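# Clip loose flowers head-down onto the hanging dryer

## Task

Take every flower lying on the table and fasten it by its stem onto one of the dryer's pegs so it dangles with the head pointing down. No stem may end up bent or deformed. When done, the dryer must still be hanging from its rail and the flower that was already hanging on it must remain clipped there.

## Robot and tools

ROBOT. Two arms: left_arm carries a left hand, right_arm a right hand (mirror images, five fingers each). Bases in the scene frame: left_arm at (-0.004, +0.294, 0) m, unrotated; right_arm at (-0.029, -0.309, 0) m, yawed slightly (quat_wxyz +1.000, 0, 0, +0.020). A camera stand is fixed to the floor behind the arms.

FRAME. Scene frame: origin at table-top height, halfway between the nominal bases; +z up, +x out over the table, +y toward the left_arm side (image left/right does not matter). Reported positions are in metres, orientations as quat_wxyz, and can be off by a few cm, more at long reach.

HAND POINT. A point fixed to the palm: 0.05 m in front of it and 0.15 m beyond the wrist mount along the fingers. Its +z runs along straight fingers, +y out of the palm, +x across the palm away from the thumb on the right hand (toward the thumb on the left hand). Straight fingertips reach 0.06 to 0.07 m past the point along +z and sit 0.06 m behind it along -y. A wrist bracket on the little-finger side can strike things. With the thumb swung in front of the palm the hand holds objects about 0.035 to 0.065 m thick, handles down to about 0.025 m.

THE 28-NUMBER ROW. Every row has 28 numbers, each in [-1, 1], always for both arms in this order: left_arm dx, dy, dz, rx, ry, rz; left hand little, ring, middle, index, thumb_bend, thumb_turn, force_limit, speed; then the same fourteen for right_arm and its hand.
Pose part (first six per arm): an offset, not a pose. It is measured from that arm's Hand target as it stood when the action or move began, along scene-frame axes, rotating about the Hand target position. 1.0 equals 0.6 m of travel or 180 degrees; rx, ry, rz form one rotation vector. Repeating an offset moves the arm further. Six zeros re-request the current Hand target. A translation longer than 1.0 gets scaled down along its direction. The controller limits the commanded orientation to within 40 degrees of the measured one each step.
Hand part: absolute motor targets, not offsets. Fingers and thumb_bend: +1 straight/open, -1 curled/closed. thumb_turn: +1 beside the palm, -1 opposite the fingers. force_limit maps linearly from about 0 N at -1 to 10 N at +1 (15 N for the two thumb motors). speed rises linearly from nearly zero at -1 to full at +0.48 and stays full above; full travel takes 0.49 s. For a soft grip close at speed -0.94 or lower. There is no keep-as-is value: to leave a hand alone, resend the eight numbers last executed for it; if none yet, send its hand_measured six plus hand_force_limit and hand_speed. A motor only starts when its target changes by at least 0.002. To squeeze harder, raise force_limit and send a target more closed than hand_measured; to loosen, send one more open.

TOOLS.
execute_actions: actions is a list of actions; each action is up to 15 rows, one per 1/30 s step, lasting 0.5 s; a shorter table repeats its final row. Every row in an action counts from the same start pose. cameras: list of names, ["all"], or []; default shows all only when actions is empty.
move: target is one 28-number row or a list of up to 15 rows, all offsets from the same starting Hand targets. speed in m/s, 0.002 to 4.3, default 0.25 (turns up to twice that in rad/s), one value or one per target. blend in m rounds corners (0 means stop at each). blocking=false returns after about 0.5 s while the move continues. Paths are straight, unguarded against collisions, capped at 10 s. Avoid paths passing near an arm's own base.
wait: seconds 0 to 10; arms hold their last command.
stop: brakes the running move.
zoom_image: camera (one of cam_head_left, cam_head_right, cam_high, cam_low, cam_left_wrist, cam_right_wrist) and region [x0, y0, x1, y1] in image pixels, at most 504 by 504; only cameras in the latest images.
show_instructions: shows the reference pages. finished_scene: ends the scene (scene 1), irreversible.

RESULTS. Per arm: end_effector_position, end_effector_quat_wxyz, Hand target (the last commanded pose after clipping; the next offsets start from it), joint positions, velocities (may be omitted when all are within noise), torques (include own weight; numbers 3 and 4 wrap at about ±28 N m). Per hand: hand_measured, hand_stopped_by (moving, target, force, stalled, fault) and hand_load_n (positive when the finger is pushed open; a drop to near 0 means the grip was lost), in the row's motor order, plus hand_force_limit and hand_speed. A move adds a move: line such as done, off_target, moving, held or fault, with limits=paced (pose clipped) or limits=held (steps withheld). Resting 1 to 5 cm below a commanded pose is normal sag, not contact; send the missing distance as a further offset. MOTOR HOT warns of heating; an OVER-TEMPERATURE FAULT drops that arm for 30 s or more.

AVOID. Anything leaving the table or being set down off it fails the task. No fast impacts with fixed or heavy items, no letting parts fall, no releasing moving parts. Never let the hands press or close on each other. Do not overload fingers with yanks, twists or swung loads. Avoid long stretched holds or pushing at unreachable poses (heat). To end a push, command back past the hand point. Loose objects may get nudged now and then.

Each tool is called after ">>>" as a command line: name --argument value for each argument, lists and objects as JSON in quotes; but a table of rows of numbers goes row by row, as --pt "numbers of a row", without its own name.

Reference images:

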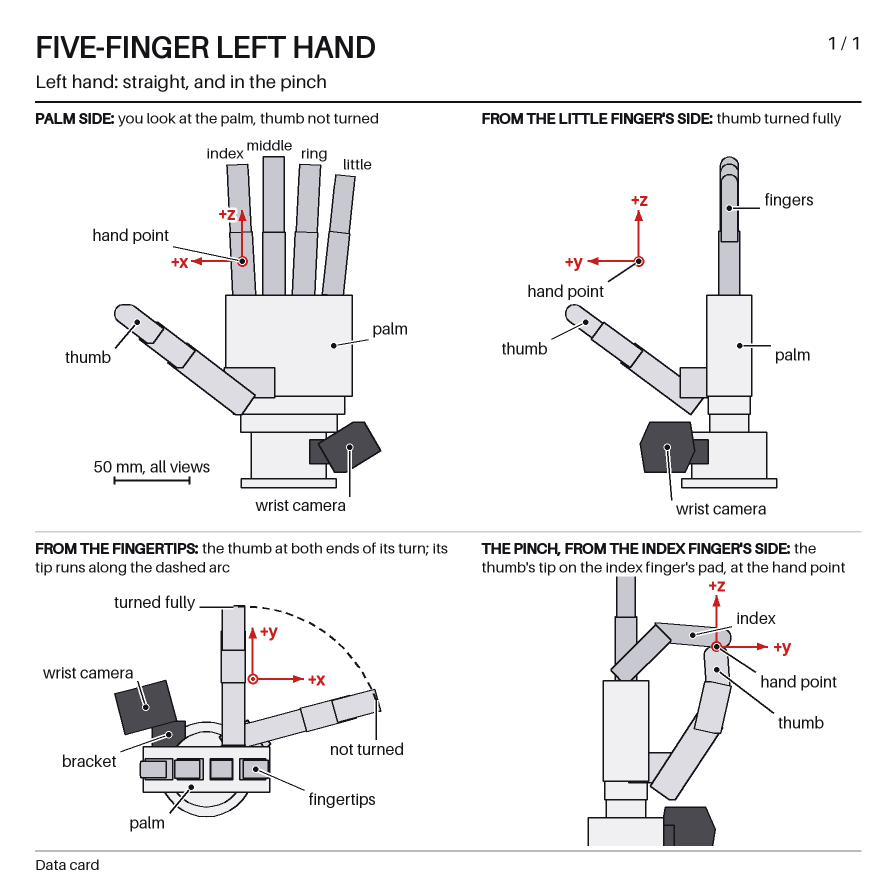

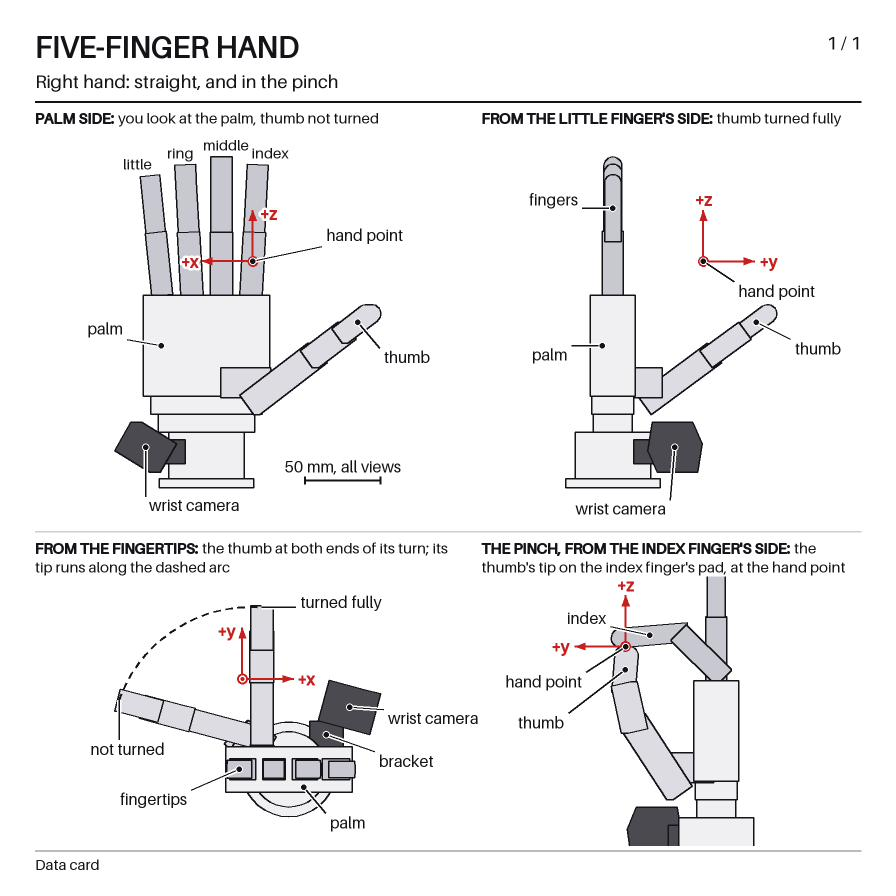

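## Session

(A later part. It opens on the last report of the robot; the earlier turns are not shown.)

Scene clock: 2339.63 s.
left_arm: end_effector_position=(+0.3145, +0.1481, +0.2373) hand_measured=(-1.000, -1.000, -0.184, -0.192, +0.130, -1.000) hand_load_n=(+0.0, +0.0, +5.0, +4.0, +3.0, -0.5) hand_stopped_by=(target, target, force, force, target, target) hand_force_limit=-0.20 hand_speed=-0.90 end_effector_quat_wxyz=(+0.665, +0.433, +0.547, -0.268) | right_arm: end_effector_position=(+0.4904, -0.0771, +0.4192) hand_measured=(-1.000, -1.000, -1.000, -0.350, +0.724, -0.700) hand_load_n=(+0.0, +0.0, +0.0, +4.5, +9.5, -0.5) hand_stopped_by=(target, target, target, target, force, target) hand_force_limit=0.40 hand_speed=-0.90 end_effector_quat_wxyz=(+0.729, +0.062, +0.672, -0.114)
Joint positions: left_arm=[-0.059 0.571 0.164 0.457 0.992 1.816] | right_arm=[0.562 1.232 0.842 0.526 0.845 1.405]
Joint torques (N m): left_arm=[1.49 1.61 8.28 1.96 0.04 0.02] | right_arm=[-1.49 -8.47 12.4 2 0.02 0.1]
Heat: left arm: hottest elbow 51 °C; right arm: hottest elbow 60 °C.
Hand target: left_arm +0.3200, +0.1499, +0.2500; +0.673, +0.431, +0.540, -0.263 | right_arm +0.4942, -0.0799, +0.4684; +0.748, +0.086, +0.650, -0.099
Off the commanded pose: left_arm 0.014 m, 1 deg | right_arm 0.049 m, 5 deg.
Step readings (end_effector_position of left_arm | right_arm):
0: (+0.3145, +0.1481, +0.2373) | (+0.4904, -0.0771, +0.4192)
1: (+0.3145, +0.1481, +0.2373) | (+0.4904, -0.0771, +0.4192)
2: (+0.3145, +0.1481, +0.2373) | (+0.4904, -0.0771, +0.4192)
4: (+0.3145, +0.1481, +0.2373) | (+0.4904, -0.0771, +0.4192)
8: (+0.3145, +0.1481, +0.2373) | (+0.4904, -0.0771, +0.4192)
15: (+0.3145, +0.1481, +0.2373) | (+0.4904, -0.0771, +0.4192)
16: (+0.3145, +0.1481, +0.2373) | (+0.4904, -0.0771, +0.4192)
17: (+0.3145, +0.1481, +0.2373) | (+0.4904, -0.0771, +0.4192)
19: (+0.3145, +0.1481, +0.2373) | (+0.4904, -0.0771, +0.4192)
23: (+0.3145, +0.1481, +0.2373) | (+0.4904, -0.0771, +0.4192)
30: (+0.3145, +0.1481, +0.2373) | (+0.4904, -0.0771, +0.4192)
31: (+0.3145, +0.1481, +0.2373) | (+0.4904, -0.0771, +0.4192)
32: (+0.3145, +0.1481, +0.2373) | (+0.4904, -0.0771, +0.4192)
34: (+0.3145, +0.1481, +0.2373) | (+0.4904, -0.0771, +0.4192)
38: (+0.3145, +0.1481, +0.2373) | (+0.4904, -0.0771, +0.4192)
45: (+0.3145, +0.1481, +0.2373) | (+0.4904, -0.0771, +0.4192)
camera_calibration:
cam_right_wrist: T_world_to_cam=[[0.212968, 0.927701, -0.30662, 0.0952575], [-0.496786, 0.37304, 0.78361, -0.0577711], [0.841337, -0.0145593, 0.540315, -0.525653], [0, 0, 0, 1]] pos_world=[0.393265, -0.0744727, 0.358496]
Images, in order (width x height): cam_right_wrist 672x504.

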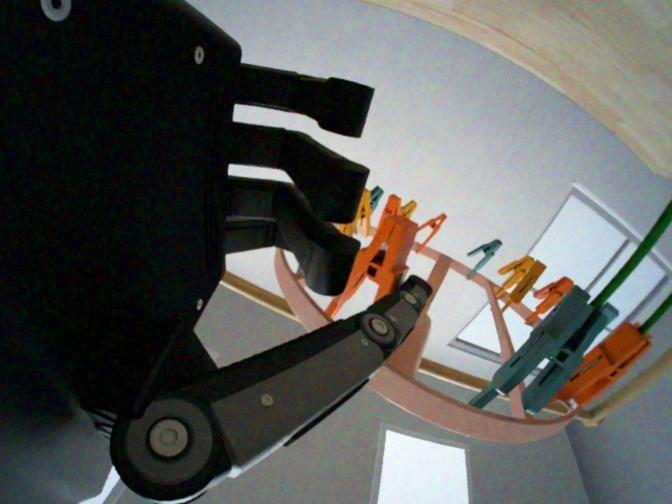

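>>> execute_actions --actions '[[[0,0,0,0,0,0,-1,-1,-0.5,-0.5,0.13,-1,-0.2,-0.9,0.0,0.0,0.0,0,0,0,-1,-1,-1,-0.35,0.2,-0.7,0.65,-0.9]],[[0,0,0,0,0,0,-1,-1,-0.5,-0.5,0.13,-1,-0.2,-0.9,0.0,0.0,0.0,0,0,0,-1,-1,-1,-0.35,0.2,-0.7,0.65,-0.9]],[[0,0,0,0,0,0,-1,-1,-0.5,-0.5,0.13,-1,-0.2,-0.9,0.0,0.0,0.0,0,0,0,-1,-1,-1,-0.35,0.2,-0.7,0.65,-0.9]],[[0,0,0,0,0,0,-1,-1,-0.5,-0.5,0.13,-1,-0.2,-0.9,0.0,0.0,0.0,0,0,0,-1,-1,-1,-0.35,0.15,-0.7,0.9,-0.9]],[[0,0,0,0,0,0,-1,-1,-0.5,-0.5,0.13,-1,-0.2,-0.9,0.0,0.0,0.0,0,0,0,-1,-1,-1,-0.35,0.15,-0.7,0.9,-0.9]],[[0,0,0,0,0,0,-1,-1,-0.5,-0.5,0.13,-1,-0.2,-0.9,0.0,0.0,0.0,0,0,0,-1,-1,-1,-0.35,0.15,-0.7,0.9,-0.9]]]' --cameras '["cam_right_wrist", "cam_head_left", "cam_head_right"]'

>>> zoom_image --camera "cam_right_wrist" --region '[330, 180, 460, 310]'

>>> zoom_image --camera "cam_head_left" --region '[285, 140, 385, 215]'

>>> zoom_image --camera "cam_head_right" --region '[275, 140, 375, 215]'

Scene clock: 2348.37 s.
left_arm: end_effector_position=(+0.3145, +0.1481, +0.2373) hand_measured=(-1.000, -1.000, -0.184, -0.192, +0.130, -1.000) hand_load_n=(+0.0, +0.0, +5.0, +4.5, +3.0, -0.5) hand_stopped_by=(target, target, force, force, target, target) hand_force_limit=-0.20 hand_speed=-0.90 end_effector_quat_wxyz=(+0.665, +0.433, +0.547, -0.268) | right_arm: end_effector_position=(+0.4904, -0.0771, +0.4192) hand_measured=(-1.000, -1.000, -1.000, -0.350, +0.708, -0.700) hand_load_n=(+0.0, +0.0, +0.0, +6.5, +13.5, -0.5) hand_stopped_by=(target, target, target, target, force, target) hand_force_limit=0.90 hand_speed=-0.90 end_effector_quat_wxyz=(+0.729, +0.062, +0.672, -0.114)
Joint positions: left_arm=[-0.059 0.571 0.164 0.457 0.992 1.816] | right_arm=[0.562 1.232 0.842 0.526 0.845 1.405]
Joint torques (N m): left_arm=[1.44 1.61 8.29 1.98 0.05 0.02] | right_arm=[-0.79 -8.06 12.29 1.99 0.04 0.11]
Heat: left arm: hottest elbow 51 °C; right arm: hottest elbow 61 °C.
Hand target: left_arm +0.3200, +0.1499, +0.2500; +0.673, +0.431, +0.540, -0.263 | right_arm +0.4942, -0.0799, +0.4684; +0.748, +0.086, +0.650, -0.099
Off the commanded pose: left_arm 0.014 m, 1 deg | right_arm 0.049 m, 5 deg.
Step readings (end_effector_position of left_arm | right_arm):
0: (+0.3145, +0.1481, +0.2373) | (+0.4904, -0.0771, +0.4192)
1: (+0.3145, +0.1481, +0.2373) | (+0.4904, -0.0771, +0.4192)
2: (+0.3145, +0.1481, +0.2373) | (+0.4904, -0.0771, +0.4192)
4: (+0.3145, +0.1481, +0.2373) | (+0.4904, -0.0771, +0.4192)
8: (+0.3145, +0.1481, +0.2373) | (+0.4904, -0.0771, +0.4192)
15: (+0.3145, +0.1481, +0.2373) | (+0.4904, -0.0771, +0.4192)
16: (+0.3145, +0.1481, +0.2373) | (+0.4904, -0.0771, +0.4192)
17: (+0.3145, +0.1481, +0.2373) | (+0.4904, -0.0771, +0.4192)
19: (+0.3145, +0.1481, +0.2373) | (+0.4904, -0.0771, +0.4192)
23: (+0.3145, +0.1481, +0.2373) | (+0.4904, -0.0771, +0.4192)
30: (+0.3145, +0.1481, +0.2373) | (+0.4904, -0.0771, +0.4192)
31: (+0.3145, +0.1481, +0.2373) | (+0.4904, -0.0771, +0.4192)
32: (+0.3145, +0.1481, +0.2373) | (+0.4904, -0.0771, +0.4192)
34: (+0.3145, +0.1481, +0.2373) | (+0.4904, -0.0771, +0.4192)
38: (+0.3145, +0.1481, +0.2373) | (+0.4904, -0.0771, +0.4192)
45: (+0.3145, +0.1481, +0.2373) | (+0.4904, -0.0771, +0.4192)
46: (+0.3145, +0.1481, +0.2373) | (+0.4904, -0.0771, +0.4192)
47: (+0.3145, +0.1481, +0.2373) | (+0.4904, -0.0771, +0.4192)
49: (+0.3145, +0.1481, +0.2373) | (+0.4904, -0.0771, +0.4192)
53: (+0.3145, +0.1481, +0.2373) | (+0.4904, -0.0771, +0.4192)
60: (+0.3145, +0.1481, +0.2373) | (+0.4904, -0.0771, +0.4192)
61: (+0.3145, +0.1481, +0.2373) | (+0.4904, -0.0771, +0.4192)
62: (+0.3145, +0.1481, +0.2373) | (+0.4904, -0.0771, +0.4192)
64: (+0.3145, +0.1481, +0.2373) | (+0.4904, -0.0771, +0.4192)
68: (+0.3145, +0.1481, +0.2373) | (+0.4904, -0.0771, +0.4192)
75: (+0.3145, +0.1481, +0.2373) | (+0.4904, -0.0771, +0.4192)
76: (+0.3145, +0.1481, +0.2373) | (+0.4904, -0.0771, +0.4192)
77: (+0.3145, +0.1481, +0.2373) | (+0.4904, -0.0771, +0.4192)
79: (+0.3145, +0.1481, +0.2373) | (+0.4904, -0.0771, +0.4192)
83: (+0.3145, +0.1481, +0.2373) | (+0.4904, -0.0771, +0.4192)
90: (+0.3145, +0.1481, +0.2373) | (+0.4904, -0.0771, +0.4192)
camera_calibration:
cam_right_wrist: T_world_to_cam=[[0.212968, 0.927701, -0.30662, 0.0952575], [-0.496786, 0.37304, 0.78361, -0.0577711], [0.841337, -0.0145593, 0.540315, -0.525653], [0, 0, 0, 1]] pos_world=[0.393265, -0.0744727, 0.358496]
Images, in order (width x height): cam_head_left 672x504, cam_head_right 672x504, cam_right_wrist 672x504.

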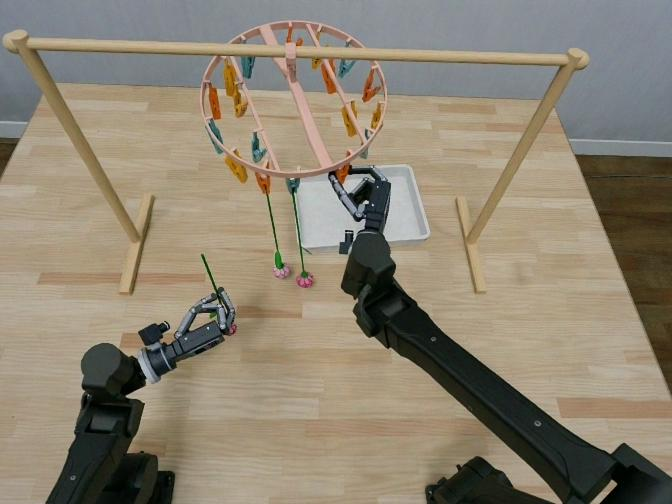

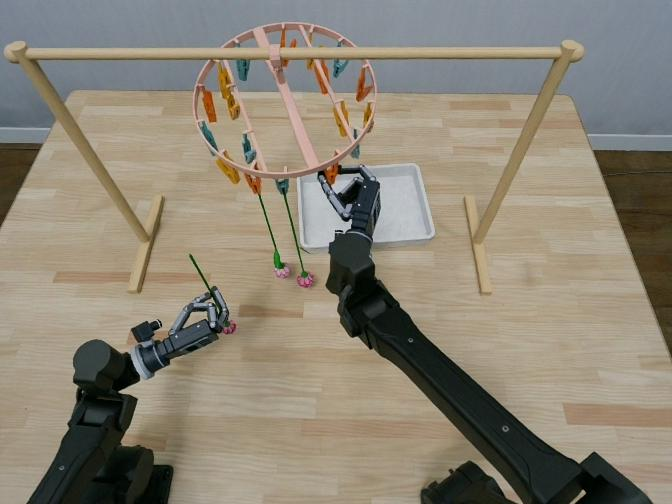

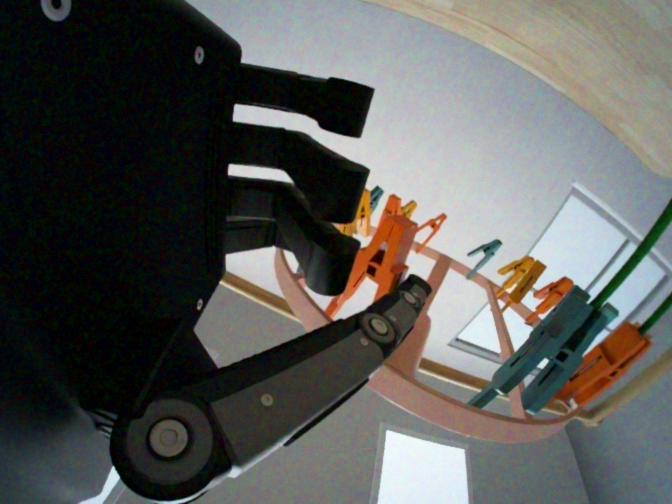

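Scaled by 3.877 from the camera's 672x504 image, which has a finer 960x720 frame.

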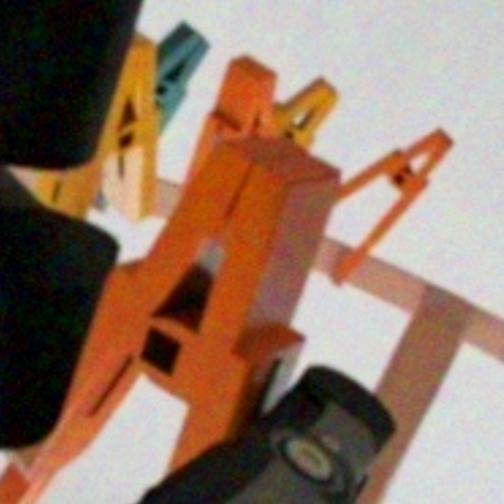

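Scaled by 5.040 from the camera's 672x504 image, which has a finer 960x720 frame.

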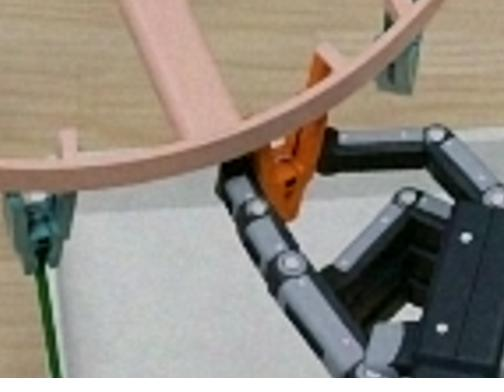

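Scaled by 5.040 from the camera's 672x504 image, which has a finer 960x720 frame.

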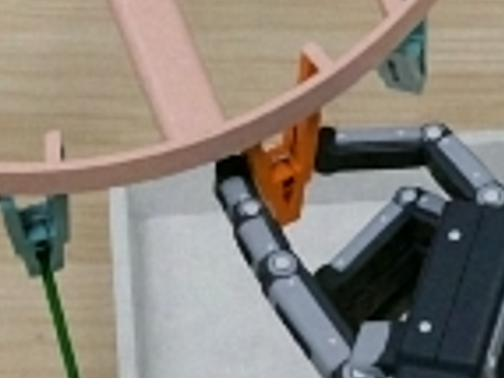

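>>> execute_actions --actions '[[[0,0,0,0,0,0,-1,-1,-0.5,-0.5,0.13,-1,-0.2,-0.9,0.0,0.0,0.0,0,0,0,-1,-1,-1,-0.35,0.1,-0.7,1.0,-0.9]],[[0,0,0,0,0,0,-1,-1,-0.5,-0.5,0.13,-1,-0.2,-0.9,0.0,0.0,0.0,0,0,0,-1,-1,-1,-0.35,0.1,-0.7,1.0,-0.9]],[[0,0,0,0,0,0,-1,-1,-0.5,-0.5,0.13,-1,-0.2,-0.9,0.0,0.0,0.0,0,0,0,-1,-1,-1,-0.35,0.1,-0.7,1.0,-0.9]]]' --cameras '["cam_right_wrist", "cam_head_left", "cam_head_right"]'

>>> zoom_image --camera "cam_right_wrist" --region '[350, 190, 430, 270]'

Scene clock: 2353.70 s.
left_arm: end_effector_position=(+0.3145, +0.1481, +0.2373) hand_measured=(-1.000, -1.000, -0.184, -0.192, +0.130, -1.000) hand_load_n=(+0.0, +0.0, +5.0, +4.0, +3.0, -0.5) hand_stopped_by=(target, target, force, force, target, target) hand_force_limit=-0.20 hand_speed=-0.90 end_effector_quat_wxyz=(+0.665, +0.433, +0.547, -0.268) | right_arm: end_effector_position=(+0.4904, -0.0771, +0.4192) hand_measured=(-1.000, -1.000, -1.000, -0.350, +0.704, -0.700) hand_load_n=(+0.0, +0.0, +0.0, +7.0, +14.5, -1.0) hand_stopped_by=(target, target, target, target, force, target) hand_force_limit=1.00 hand_speed=-0.90 end_effector_quat_wxyz=(+0.729, +0.062, +0.672, -0.114)
Joint positions: left_arm=[-0.059 0.571 0.164 0.457 0.992 1.816] | right_arm=[0.562 1.232 0.842 0.526 0.845 1.405]
Joint torques (N m): left_arm=[1.49 1.61 8.28 1.98 0.05 0.02] | right_arm=[-1.67 -8.53 12.37 1.92 0.07 0.11]
Heat: left arm: hottest elbow 51 °C; right arm: hottest elbow 62 °C.
Hand target: left_arm +0.3200, +0.1499, +0.2500; +0.673, +0.431, +0.540, -0.263 | right_arm +0.4942, -0.0799, +0.4684; +0.748, +0.086, +0.650, -0.099
Off the commanded pose: left_arm 0.014 m, 1 deg | right_arm 0.049 m, 5 deg.
Step readings (end_effector_position of left_arm | right_arm):
0: (+0.3145, +0.1481, +0.2373) | (+0.4904, -0.0771, +0.4192)
1: (+0.3145, +0.1481, +0.2373) | (+0.4904, -0.0771, +0.4192)
2: (+0.3145, +0.1481, +0.2373) | (+0.4904, -0.0771, +0.4192)
4: (+0.3145, +0.1481, +0.2373) | (+0.4904, -0.0771, +0.4192)
8: (+0.3145, +0.1481, +0.2373) | (+0.4904, -0.0771, +0.4192)
15: (+0.3145, +0.1481, +0.2373) | (+0.4904, -0.0771, +0.4192)
16: (+0.3145, +0.1481, +0.2373) | (+0.4904, -0.0771, +0.4192)
17: (+0.3145, +0.1481, +0.2373) | (+0.4904, -0.0771, +0.4192)
19: (+0.3145, +0.1481, +0.2373) | (+0.4904, -0.0771, +0.4192)
23: (+0.3145, +0.1481, +0.2373) | (+0.4904, -0.0771, +0.4192)
30: (+0.3145, +0.1481, +0.2373) | (+0.4904, -0.0771, +0.4192)
31: (+0.3145, +0.1481, +0.2373) | (+0.4904, -0.0771, +0.4192)
32: (+0.3145, +0.1481, +0.2373) | (+0.4904, -0.0771, +0.4192)
34: (+0.3145, +0.1481, +0.2373) | (+0.4904, -0.0771, +0.4192)
38: (+0.3145, +0.1481, +0.2373) | (+0.4904, -0.0771, +0.4192)
45: (+0.3145, +0.1481, +0.2373) | (+0.4904, -0.0771, +0.4192)
camera_calibration:
cam_right_wrist: T_world_to_cam=[[0.212968, 0.927701, -0.30662, 0.0952575], [-0.496786, 0.37304, 0.78361, -0.0577711], [0.841337, -0.0145593, 0.540315, -0.525653], [0, 0, 0, 1]] pos_world=[0.393265, -0.0744727, 0.358496]
Images, in order (width x height): cam_head_left 672x504, cam_head_right 672x504, cam_right_wrist 672x504.

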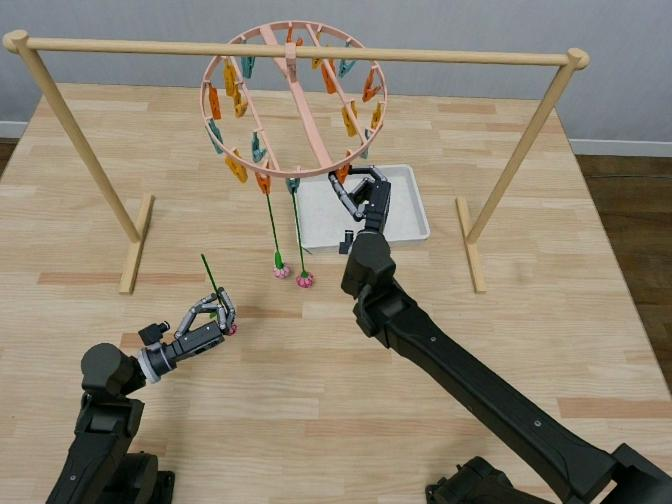

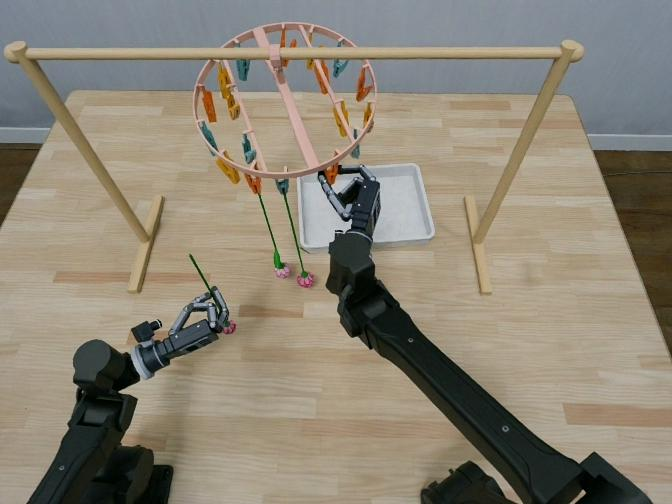

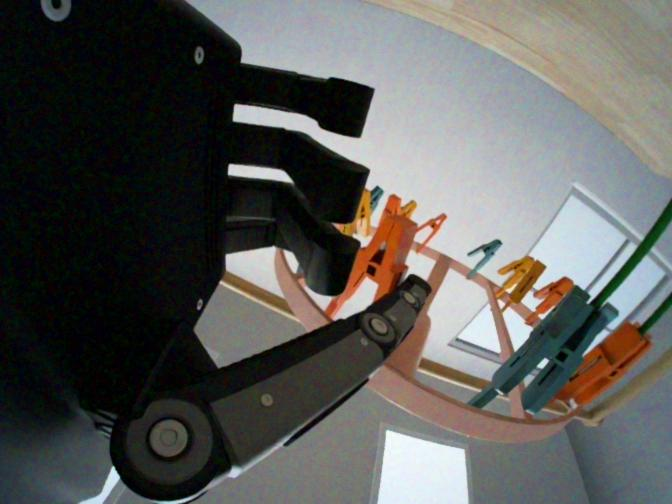

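Scaled by 6.300 from the camera's 672x504 image, which has a finer 960x720 frame.

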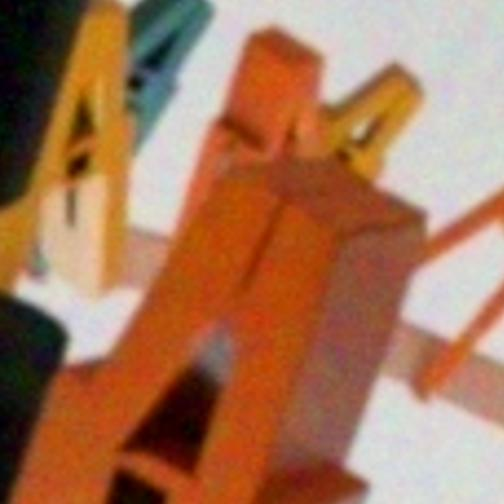

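>>> move --pt "0 0 0 0 0 0 -1 -1 -0.5 -0.5 0.13 -1 -0.2 -0.9 0.0 0.0 0.0 0 0 0 -1 -1 -1 -0.35 1.0 -0.7 -0.33 -0.8" --speed 0.05 --cameras '["cam_right_wrist", "cam_head_left", "cam_head_right"]'

>>> wait --seconds 2 --cameras '["cam_head_left", "cam_head_right", "cam_right_wrist"]'

>>> zoom_image --camera "cam_head_left" --region '[285, 140, 385, 215]'

>>> zoom_image --camera "cam_head_right" --region '[275, 140, 375, 215]'

>>> zoom_image --camera "cam_right_wrist" --region '[280, 150, 540, 345]'

Scene clock: 2378.63 s.
left_arm: end_effector_position=(+0.3145, +0.1481, +0.2373) hand_measured=(-1.000, -1.000, -0.184, -0.192, +0.130, -1.000) hand_load_n=(+0.0, +0.5, +5.0, +4.5, +3.0, -0.5) hand_stopped_by=(target, target, force, force, target, target) hand_force_limit=-0.20 hand_speed=-0.90 end_effector_quat_wxyz=(+0.665, +0.433, +0.547, -0.268) | right_arm: end_effector_position=(+0.4904, -0.0771, +0.4192) hand_measured=(-1.000, -1.000, -1.000, -0.350, +1.000, -0.700) hand_load_n=(+0.0, +0.0, +0.0, +0.0, +0.0, -0.5) hand_stopped_by=(target, target, target, target, target, target) hand_force_limit=-0.33 hand_speed=-0.80 end_effector_quat_wxyz=(+0.729, +0.062, +0.672, -0.114)
Joint positions: left_arm=[-0.059 0.571 0.164 0.457 0.992 1.816] | right_arm=[0.562 1.232 0.842 0.526 0.845 1.405]
Joint torques (N m): left_arm=[1.49 1.55 8.28 1.96 0.04 0.02] | right_arm=[-0.97 -8.53 12.41 1.94 0.03 0.07]
Heat: left arm: hottest elbow 51 °C; right arm: hottest elbow 64 °C.
Hand target: left_arm +0.3200, +0.1499, +0.2500; +0.673, +0.431, +0.540, -0.263 | right_arm +0.4942, -0.0799, +0.4684; +0.748, +0.086, +0.650, -0.099
Off the commanded pose: left_arm 0.014 m, 1 deg | right_arm 0.049 m, 5 deg.
move: off_target (left_arm, right_arm)
camera_calibration:
cam_right_wrist: T_world_to_cam=[[0.212968, 0.927701, -0.30662, 0.0952575], [-0.496786, 0.37304, 0.78361, -0.0577711], [0.841337, -0.0145593, 0.540315, -0.525653], [0, 0, 0, 1]] pos_world=[0.393265, -0.0744727, 0.358496]
Images, in order (width x height): cam_head_left 672x504, cam_head_right 672x504, cam_right_wrist 672x504.

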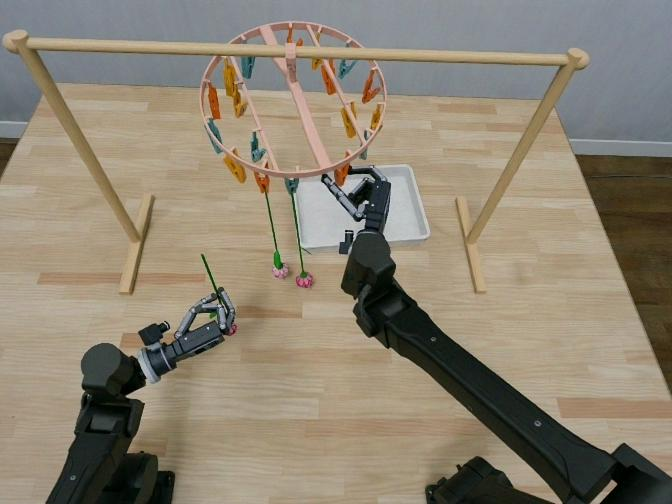

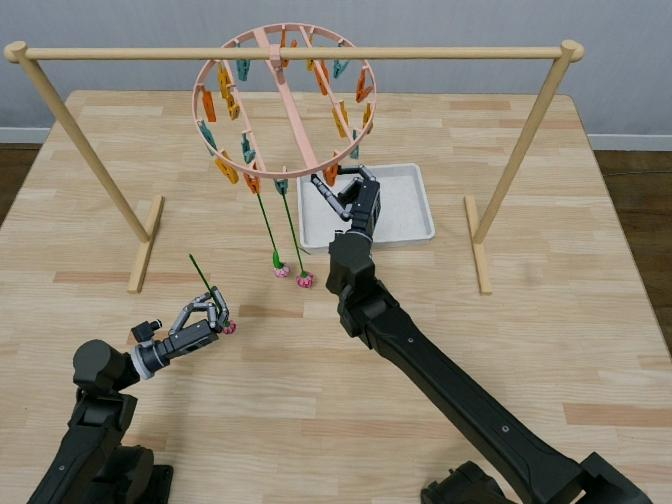

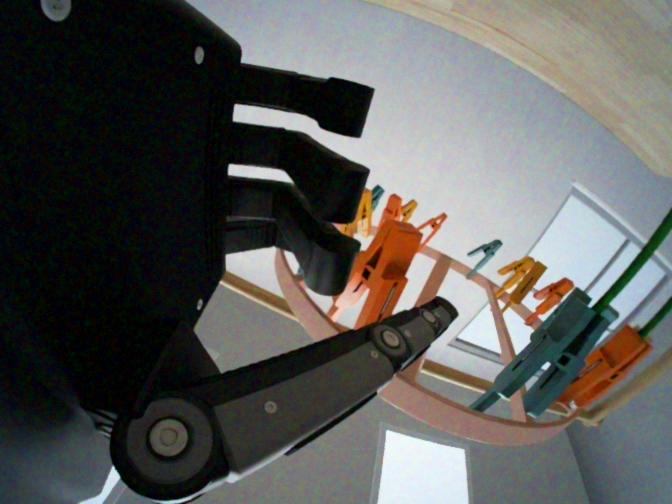

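Scene clock: 2380.63 s.
left_arm: end_effector_position=(+0.3145, +0.1481, +0.2373) hand_measured=(-1.000, -1.000, -0.184, -0.192, +0.130, -1.000) hand_load_n=(+0.0, +0.0, +5.5, +4.5, +3.0, -0.5) hand_stopped_by=(target, target, force, force, target, target) hand_force_limit=-0.20 hand_speed=-0.90 end_effector_quat_wxyz=(+0.665, +0.433, +0.547, -0.268) | right_arm: end_effector_position=(+0.4904, -0.0771, +0.4192) hand_measured=(-1.000, -1.000, -1.000, -0.350, +1.000, -0.700) hand_load_n=(+0.0, +0.0, +0.0, +0.0, +0.0, +0.0) hand_stopped_by=(target, target, target, target, target, target) hand_force_limit=-0.33 hand_speed=-0.80 end_effector_quat_wxyz=(+0.729, +0.062, +0.672, -0.114)
Joint positions: left_arm=[-0.059 0.571 0.164 0.457 0.992 1.816] | right_arm=[0.562 1.232 0.842 0.526 0.845 1.405]
Joint torques (N m): left_arm=[1.55 1.61 8.27 1.98 0.04 0.02] | right_arm=[-0.56 -7.94 12.42 2.03 0.04 0.06]
Heat: left arm: hottest elbow 51 °C; right arm: hottest elbow 64 °C.
Hand target: left_arm +0.3200, +0.1499, +0.2500; +0.673, +0.431, +0.540, -0.263 | right_arm +0.4942, -0.0799, +0.4684; +0.748, +0.086, +0.650, -0.099
Off the commanded pose: left_arm 0.014 m, 1 deg | right_arm 0.049 m, 5 deg.
wait: 2.00 s; at rest by 0.17 s
camera_calibration:
cam_right_wrist: T_world_to_cam=[[0.212968, 0.927701, -0.30662, 0.0952575], [-0.496786, 0.37304, 0.78361, -0.0577711], [0.841337, -0.0145593, 0.540315, -0.525653], [0, 0, 0, 1]] pos_world=[0.393265, -0.0744727, 0.358496]
Images, in order (width x height): cam_head_left 672x504, cam_head_right 672x504, cam_right_wrist 672x504.

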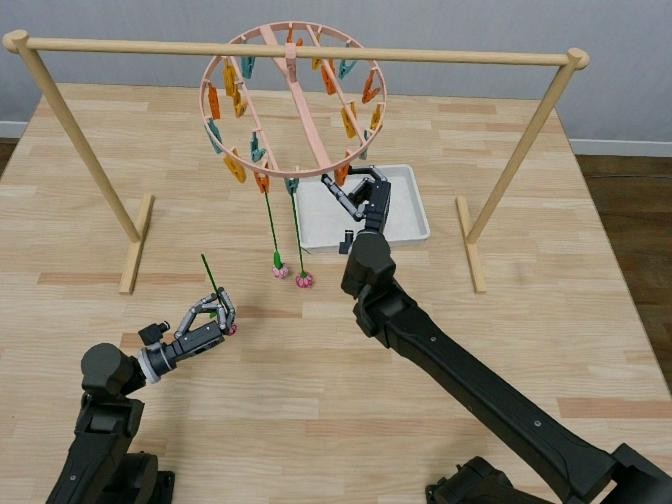

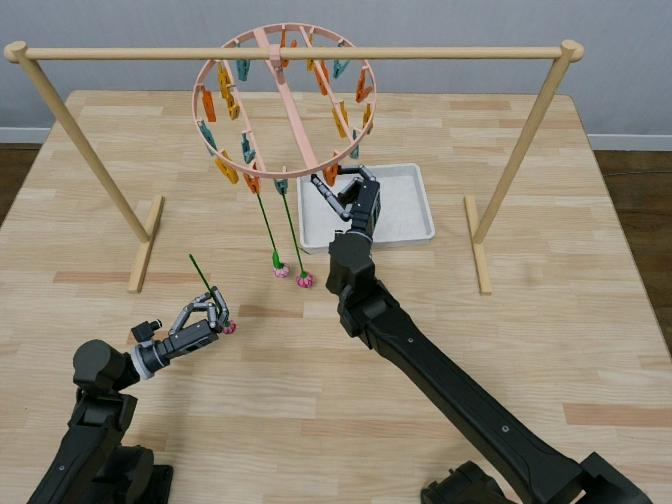

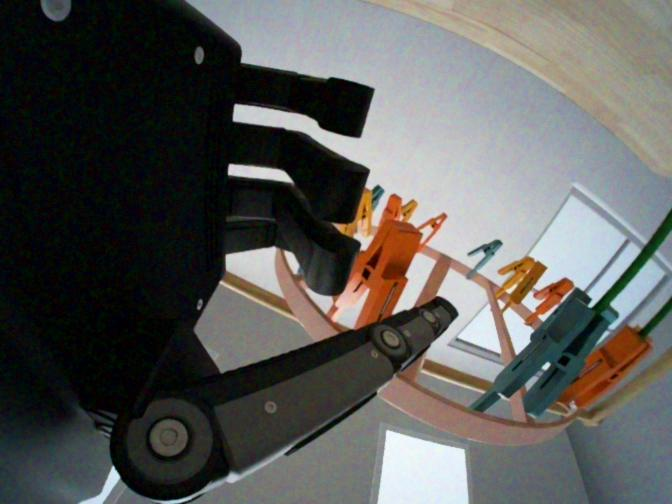

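Scaled by 5.040 from the camera's 672x504 image, which has a finer 960x720 frame.

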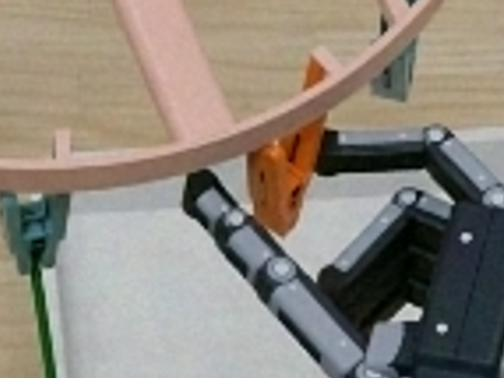

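Scaled by 5.040 from the camera's 672x504 image, which has a finer 960x720 frame.

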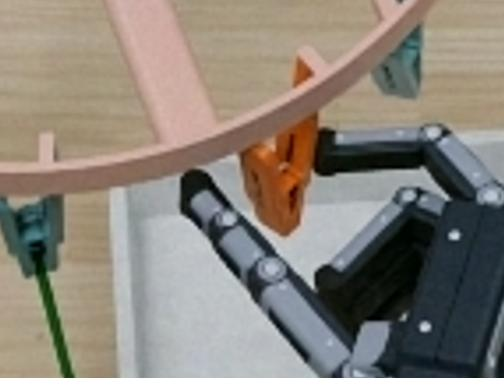

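Scaled by 1.938 from the camera's 672x504 image, which has a finer 960x720 frame.

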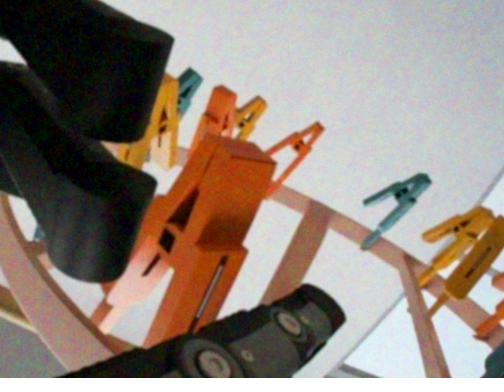

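>>> move --pt "0 0 0 0 0 0 -1 -1 -0.5 -0.5 0.13 -1 -0.2 -0.9 0.0 0.0 0.0175 0 0 0 -1 -1 -1 -0.35 1.0 -0.7 -0.33 -0.8" --speed 0.04 --cameras '["cam_right_wrist", "cam_head_left", "cam_head_right"]'

>>> zoom_image --camera "cam_head_left" --region '[285, 140, 385, 215]'

>>> zoom_image --camera "cam_right_wrist" --region '[280, 150, 540, 345]'

Scene clock: 2391.47 s.
left_arm: end_effector_position=(+0.3145, +0.1481, +0.2373) hand_measured=(-1.000, -1.000, -0.184, -0.192, +0.130, -1.000) hand_load_n=(+0.0, +0.0, +5.5, +4.0, +3.0, -0.5) hand_stopped_by=(target, target, force, force, target, target) hand_force_limit=-0.20 hand_speed=-0.90 end_effector_quat_wxyz=(+0.665, +0.433, +0.547, -0.268) | right_arm: end_effector_position=(+0.4910, -0.0767, +0.4294) hand_measured=(-1.000, -1.000, -1.000, -0.350, +1.000, -0.700) hand_load_n=(+0.0, +0.0, +0.0, +0.0, +0.0, -0.5) hand_stopped_by=(target, target, target, target, target, target) hand_force_limit=-0.33 hand_speed=-0.80 end_effector_quat_wxyz=(+0.729, +0.062, +0.672, -0.114)
Joint positions: left_arm=[-0.059 0.571 0.164 0.457 0.992 1.816] | right_arm=[0.562 1.222 0.862 0.496 0.845 1.405]
Joint torques (N m): left_arm=[1.55 1.55 8.27 1.96 0.05 0.03] | right_arm=[-1.03 -7.88 12.49 2.04 0.07 0.1]
Heat: left arm: hottest elbow 51 °C; right arm: hottest elbow 65 °C.
Hand target: left_arm +0.3200, +0.1499, +0.2500; +0.673, +0.431, +0.540, -0.263 | right_arm +0.4942, -0.0799, +0.4789; +0.748, +0.086, +0.650, -0.099
Off the commanded pose: left_arm 0.014 m, 1 deg | right_arm 0.050 m, 5 deg.
move: off_target (left_arm, right_arm)
camera_calibration:
cam_right_wrist: T_world_to_cam=[[0.212968, 0.927701, -0.30662, 0.0978555], [-0.496786, 0.37304, 0.78361, -0.0655367], [0.841337, -0.0145593, 0.540315, -0.531609], [0, 0, 0, 1]] pos_world=[0.393865, -0.0740727, 0.368596]
Images, in order (width x height): cam_head_left 672x504, cam_head_right 672x504, cam_right_wrist 672x504.

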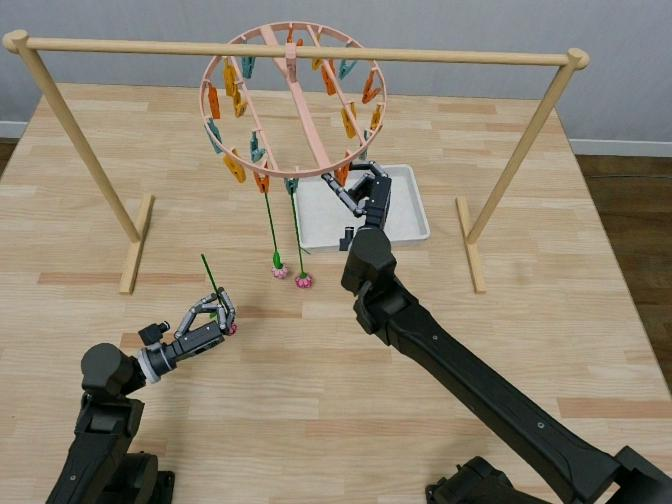

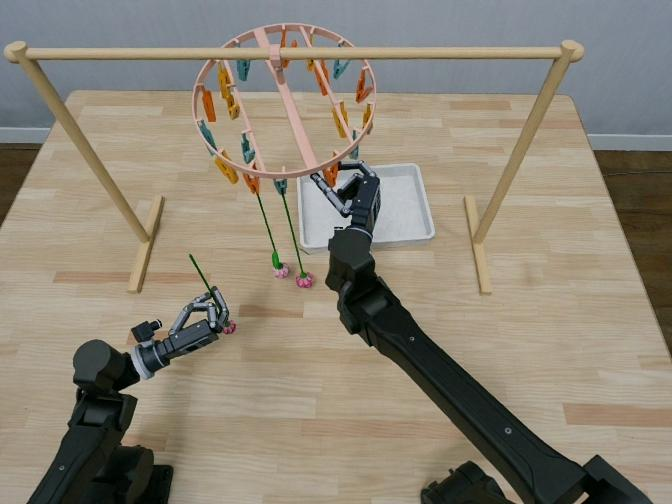

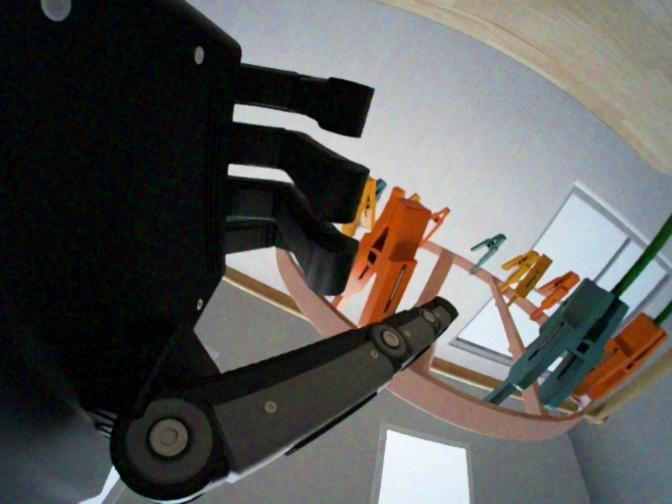

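Scaled by 5.040 from the camera's 672x504 image, which has a finer 960x720 frame.

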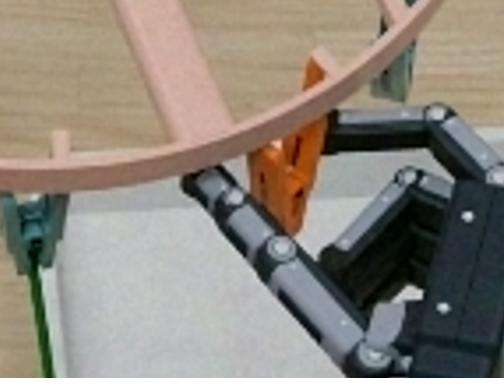

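Scaled by 1.938 from the camera's 672x504 image, which has a finer 960x720 frame.

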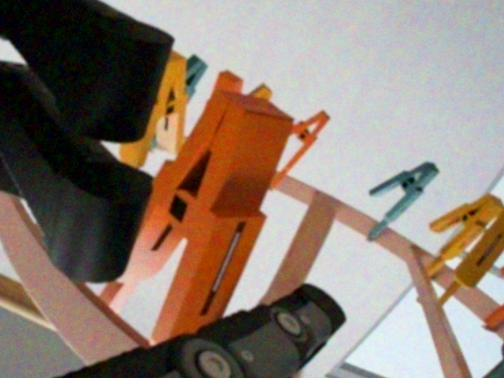

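>>> execute_actions --actions '[[[0,0,0,0,0,0,-1,-1,-0.5,-0.5,0.13,-1,-0.2,-0.9,0.0,0.0,0.0,0,0,0,-1,-1,-1,-0.35,0.4,-0.7,-0.33,-0.9]],[[0,0,0,0,0,0,-1,-1,-0.5,-0.5,0.13,-1,-0.2,-0.9,0.0,0.0,0.0,0,0,0,-1,-1,-1,-0.35,0.4,-0.7,-0.33,-0.9]],[[0,0,0,0,0,0,-1,-1,-0.5,-0.5,0.13,-1,-0.2,-0.9,0.0,0.0,0.0,0,0,0,-1,-1,-1,-0.35,0.4,-0.7,-0.33,-0.9]],[[0,0,0,0,0,0,-1,-1,-0.5,-0.5,0.13,-1,-0.2,-0.9,0.0,0.0,0.0,0,0,0,-1,-1,-1,-0.35,0.4,-0.7,-0.33,-0.9]],[[0,0,0,0,0,0,-1,-1,-0.5,-0.5,0.13,-1,-0.2,-0.9,0.0,0.0,0.0,0,0,0,-1,-1,-1,-0.35,0.4,-0.7,-0.33,-0.9]]]' --cameras '["cam_right_wrist", "cam_head_left", "cam_head_right"]'

>>> zoom_image --camera "cam_head_left" --region '[285, 140, 385, 215]'

>>> zoom_image --camera "cam_right_wrist" --region '[330, 180, 460, 310]'

Scene clock: 2399.27 s.
left_arm: end_effector_position=(+0.3145, +0.1481, +0.2373) hand_measured=(-1.000, -1.000, -0.184, -0.192, +0.130, -1.000) hand_load_n=(+0.0, +0.0, +5.0, +4.5, +3.0, -0.5) hand_stopped_by=(target, target, force, force, target, target) hand_force_limit=-0.20 hand_speed=-0.90 end_effector_quat_wxyz=(+0.665, +0.433, +0.547, -0.268) | right_arm: end_effector_position=(+0.4910, -0.0767, +0.4294) hand_measured=(-1.000, -1.000, -1.000, -0.350, +0.808, -0.700) hand_load_n=(+0.0, +0.0, +0.0, +3.5, +5.0, -0.5) hand_stopped_by=(target, target, target, target, force, target) hand_force_limit=-0.33 hand_speed=-0.90 end_effector_quat_wxyz=(+0.729, +0.062, +0.672, -0.114)
Joint positions: left_arm=[-0.059 0.571 0.164 0.457 0.992 1.816] | right_arm=[0.562 1.222 0.862 0.496 0.845 1.405]
Joint torques (N m): left_arm=[1.55 1.55 8.28 1.96 0.04 0.02] | right_arm=[-0.91 -8.59 12.48 1.92 0.02 0.09]
Heat: left arm: hottest elbow 51 °C; right arm: hottest elbow 65 °C.
Hand target: left_arm +0.3200, +0.1499, +0.2500; +0.673, +0.431, +0.540, -0.263 | right_arm +0.4942, -0.0799, +0.4790; +0.748, +0.086, +0.650, -0.099
Off the commanded pose: left_arm 0.014 m, 1 deg | right_arm 0.050 m, 5 deg.
Step readings (end_effector_position of left_arm | right_arm):
0: (+0.3145, +0.1481, +0.2373) | (+0.4910, -0.0767, +0.4294)
1: (+0.3145, +0.1481, +0.2373) | (+0.4910, -0.0767, +0.4294)
2: (+0.3145, +0.1481, +0.2373) | (+0.4910, -0.0767, +0.4294)
4: (+0.3145, +0.1481, +0.2373) | (+0.4910, -0.0767, +0.4294)
8: (+0.3145, +0.1481, +0.2373) | (+0.4910, -0.0767, +0.4294)
15: (+0.3145, +0.1481, +0.2373) | (+0.4910, -0.0767, +0.4294)
16: (+0.3145, +0.1481, +0.2373) | (+0.4910, -0.0767, +0.4294)
17: (+0.3145, +0.1481, +0.2373) | (+0.4910, -0.0767, +0.4294)
19: (+0.3145, +0.1481, +0.2373) | (+0.4910, -0.0767, +0.4294)
23: (+0.3145, +0.1481, +0.2373) | (+0.4910, -0.0767, +0.4294)
30: (+0.3145, +0.1481, +0.2373) | (+0.4910, -0.0767, +0.4294)
31: (+0.3145, +0.1481, +0.2373) | (+0.4910, -0.0767, +0.4294)
32: (+0.3145, +0.1481, +0.2373) | (+0.4910, -0.0767, +0.4294)
34: (+0.3145, +0.1481, +0.2373) | (+0.4910, -0.0767, +0.4294)
38: (+0.3145, +0.1481, +0.2373) | (+0.4910, -0.0767, +0.4294)
45: (+0.3145, +0.1481, +0.2373) | (+0.4910, -0.0767, +0.4294)
46: (+0.3145, +0.1481, +0.2373) | (+0.4910, -0.0767, +0.4294)
47: (+0.3145, +0.1481, +0.2373) | (+0.4910, -0.0767, +0.4294)
49: (+0.3145, +0.1481, +0.2373) | (+0.4910, -0.0767, +0.4294)
53: (+0.3145, +0.1481, +0.2373) | (+0.4910, -0.0767, +0.4294)
60: (+0.3145, +0.1481, +0.2373) | (+0.4910, -0.0767, +0.4294)
61: (+0.3145, +0.1481, +0.2373) | (+0.4910, -0.0767, +0.4294)
62: (+0.3145, +0.1481, +0.2373) | (+0.4910, -0.0767, +0.4294)
64: (+0.3145, +0.1481, +0.2373) | (+0.4910, -0.0767, +0.4294)
68: (+0.3145, +0.1481, +0.2373) | (+0.4910, -0.0767, +0.4294)
75: (+0.3145, +0.1481, +0.2373) | (+0.4910, -0.0767, +0.4294)
camera_calibration:
cam_right_wrist: T_world_to_cam=[[0.212968, 0.927701, -0.30662, 0.0978555], [-0.496786, 0.37304, 0.78361, -0.0655367], [0.841337, -0.0145593, 0.540315, -0.531609], [0, 0, 0, 1]] pos_world=[0.393865, -0.0740727, 0.368596]
Images, in order (width x height): cam_head_left 672x504, cam_head_right 672x504, cam_right_wrist 672x504.

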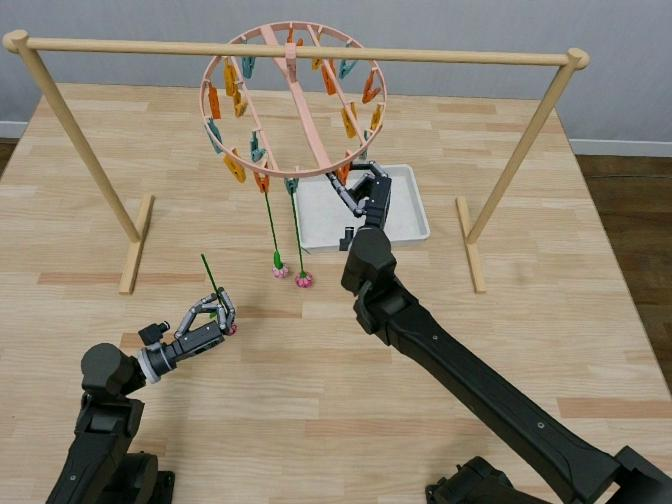

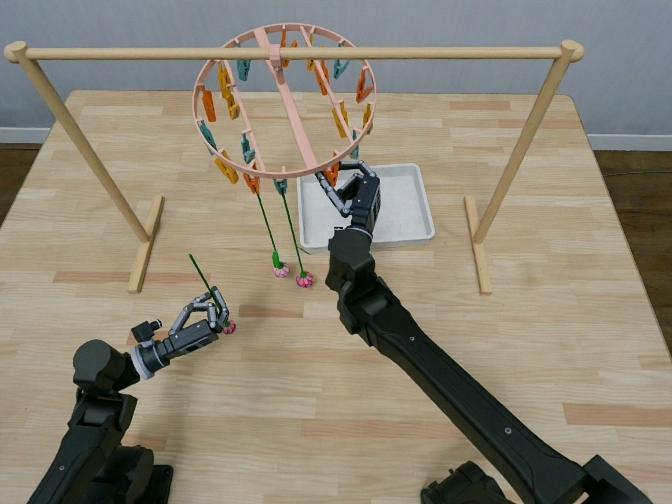

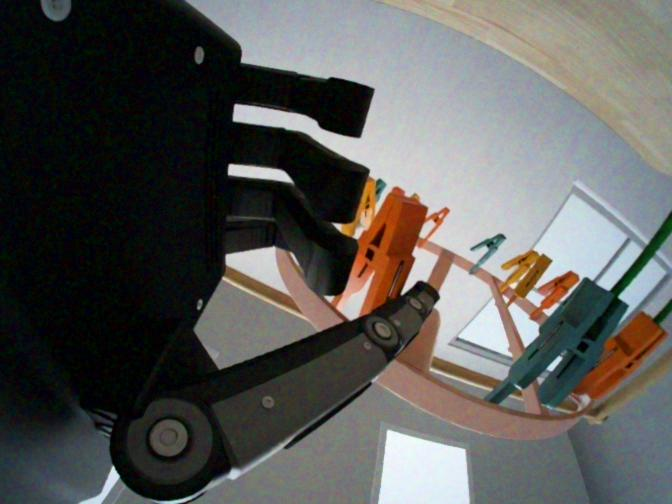

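Scaled by 5.040 from the camera's 672x504 image, which has a finer 960x720 frame.

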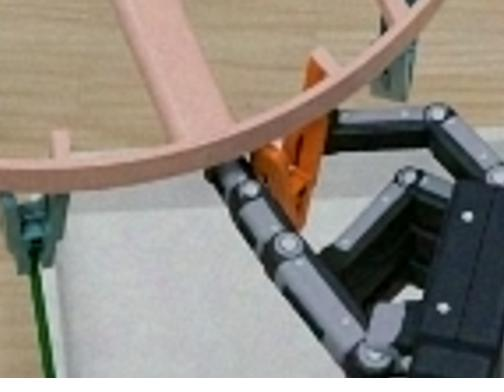

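Scaled by 3.877 from the camera's 672x504 image, which has a finer 960x720 frame.

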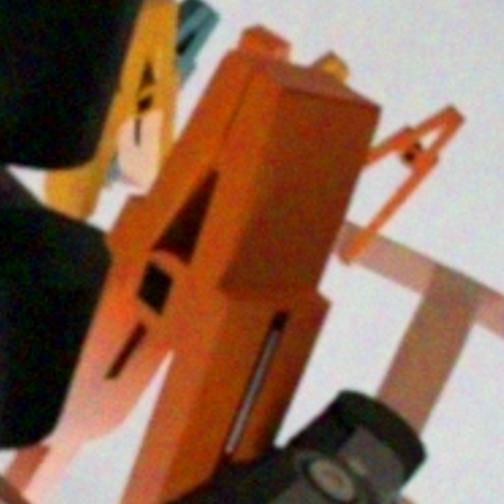

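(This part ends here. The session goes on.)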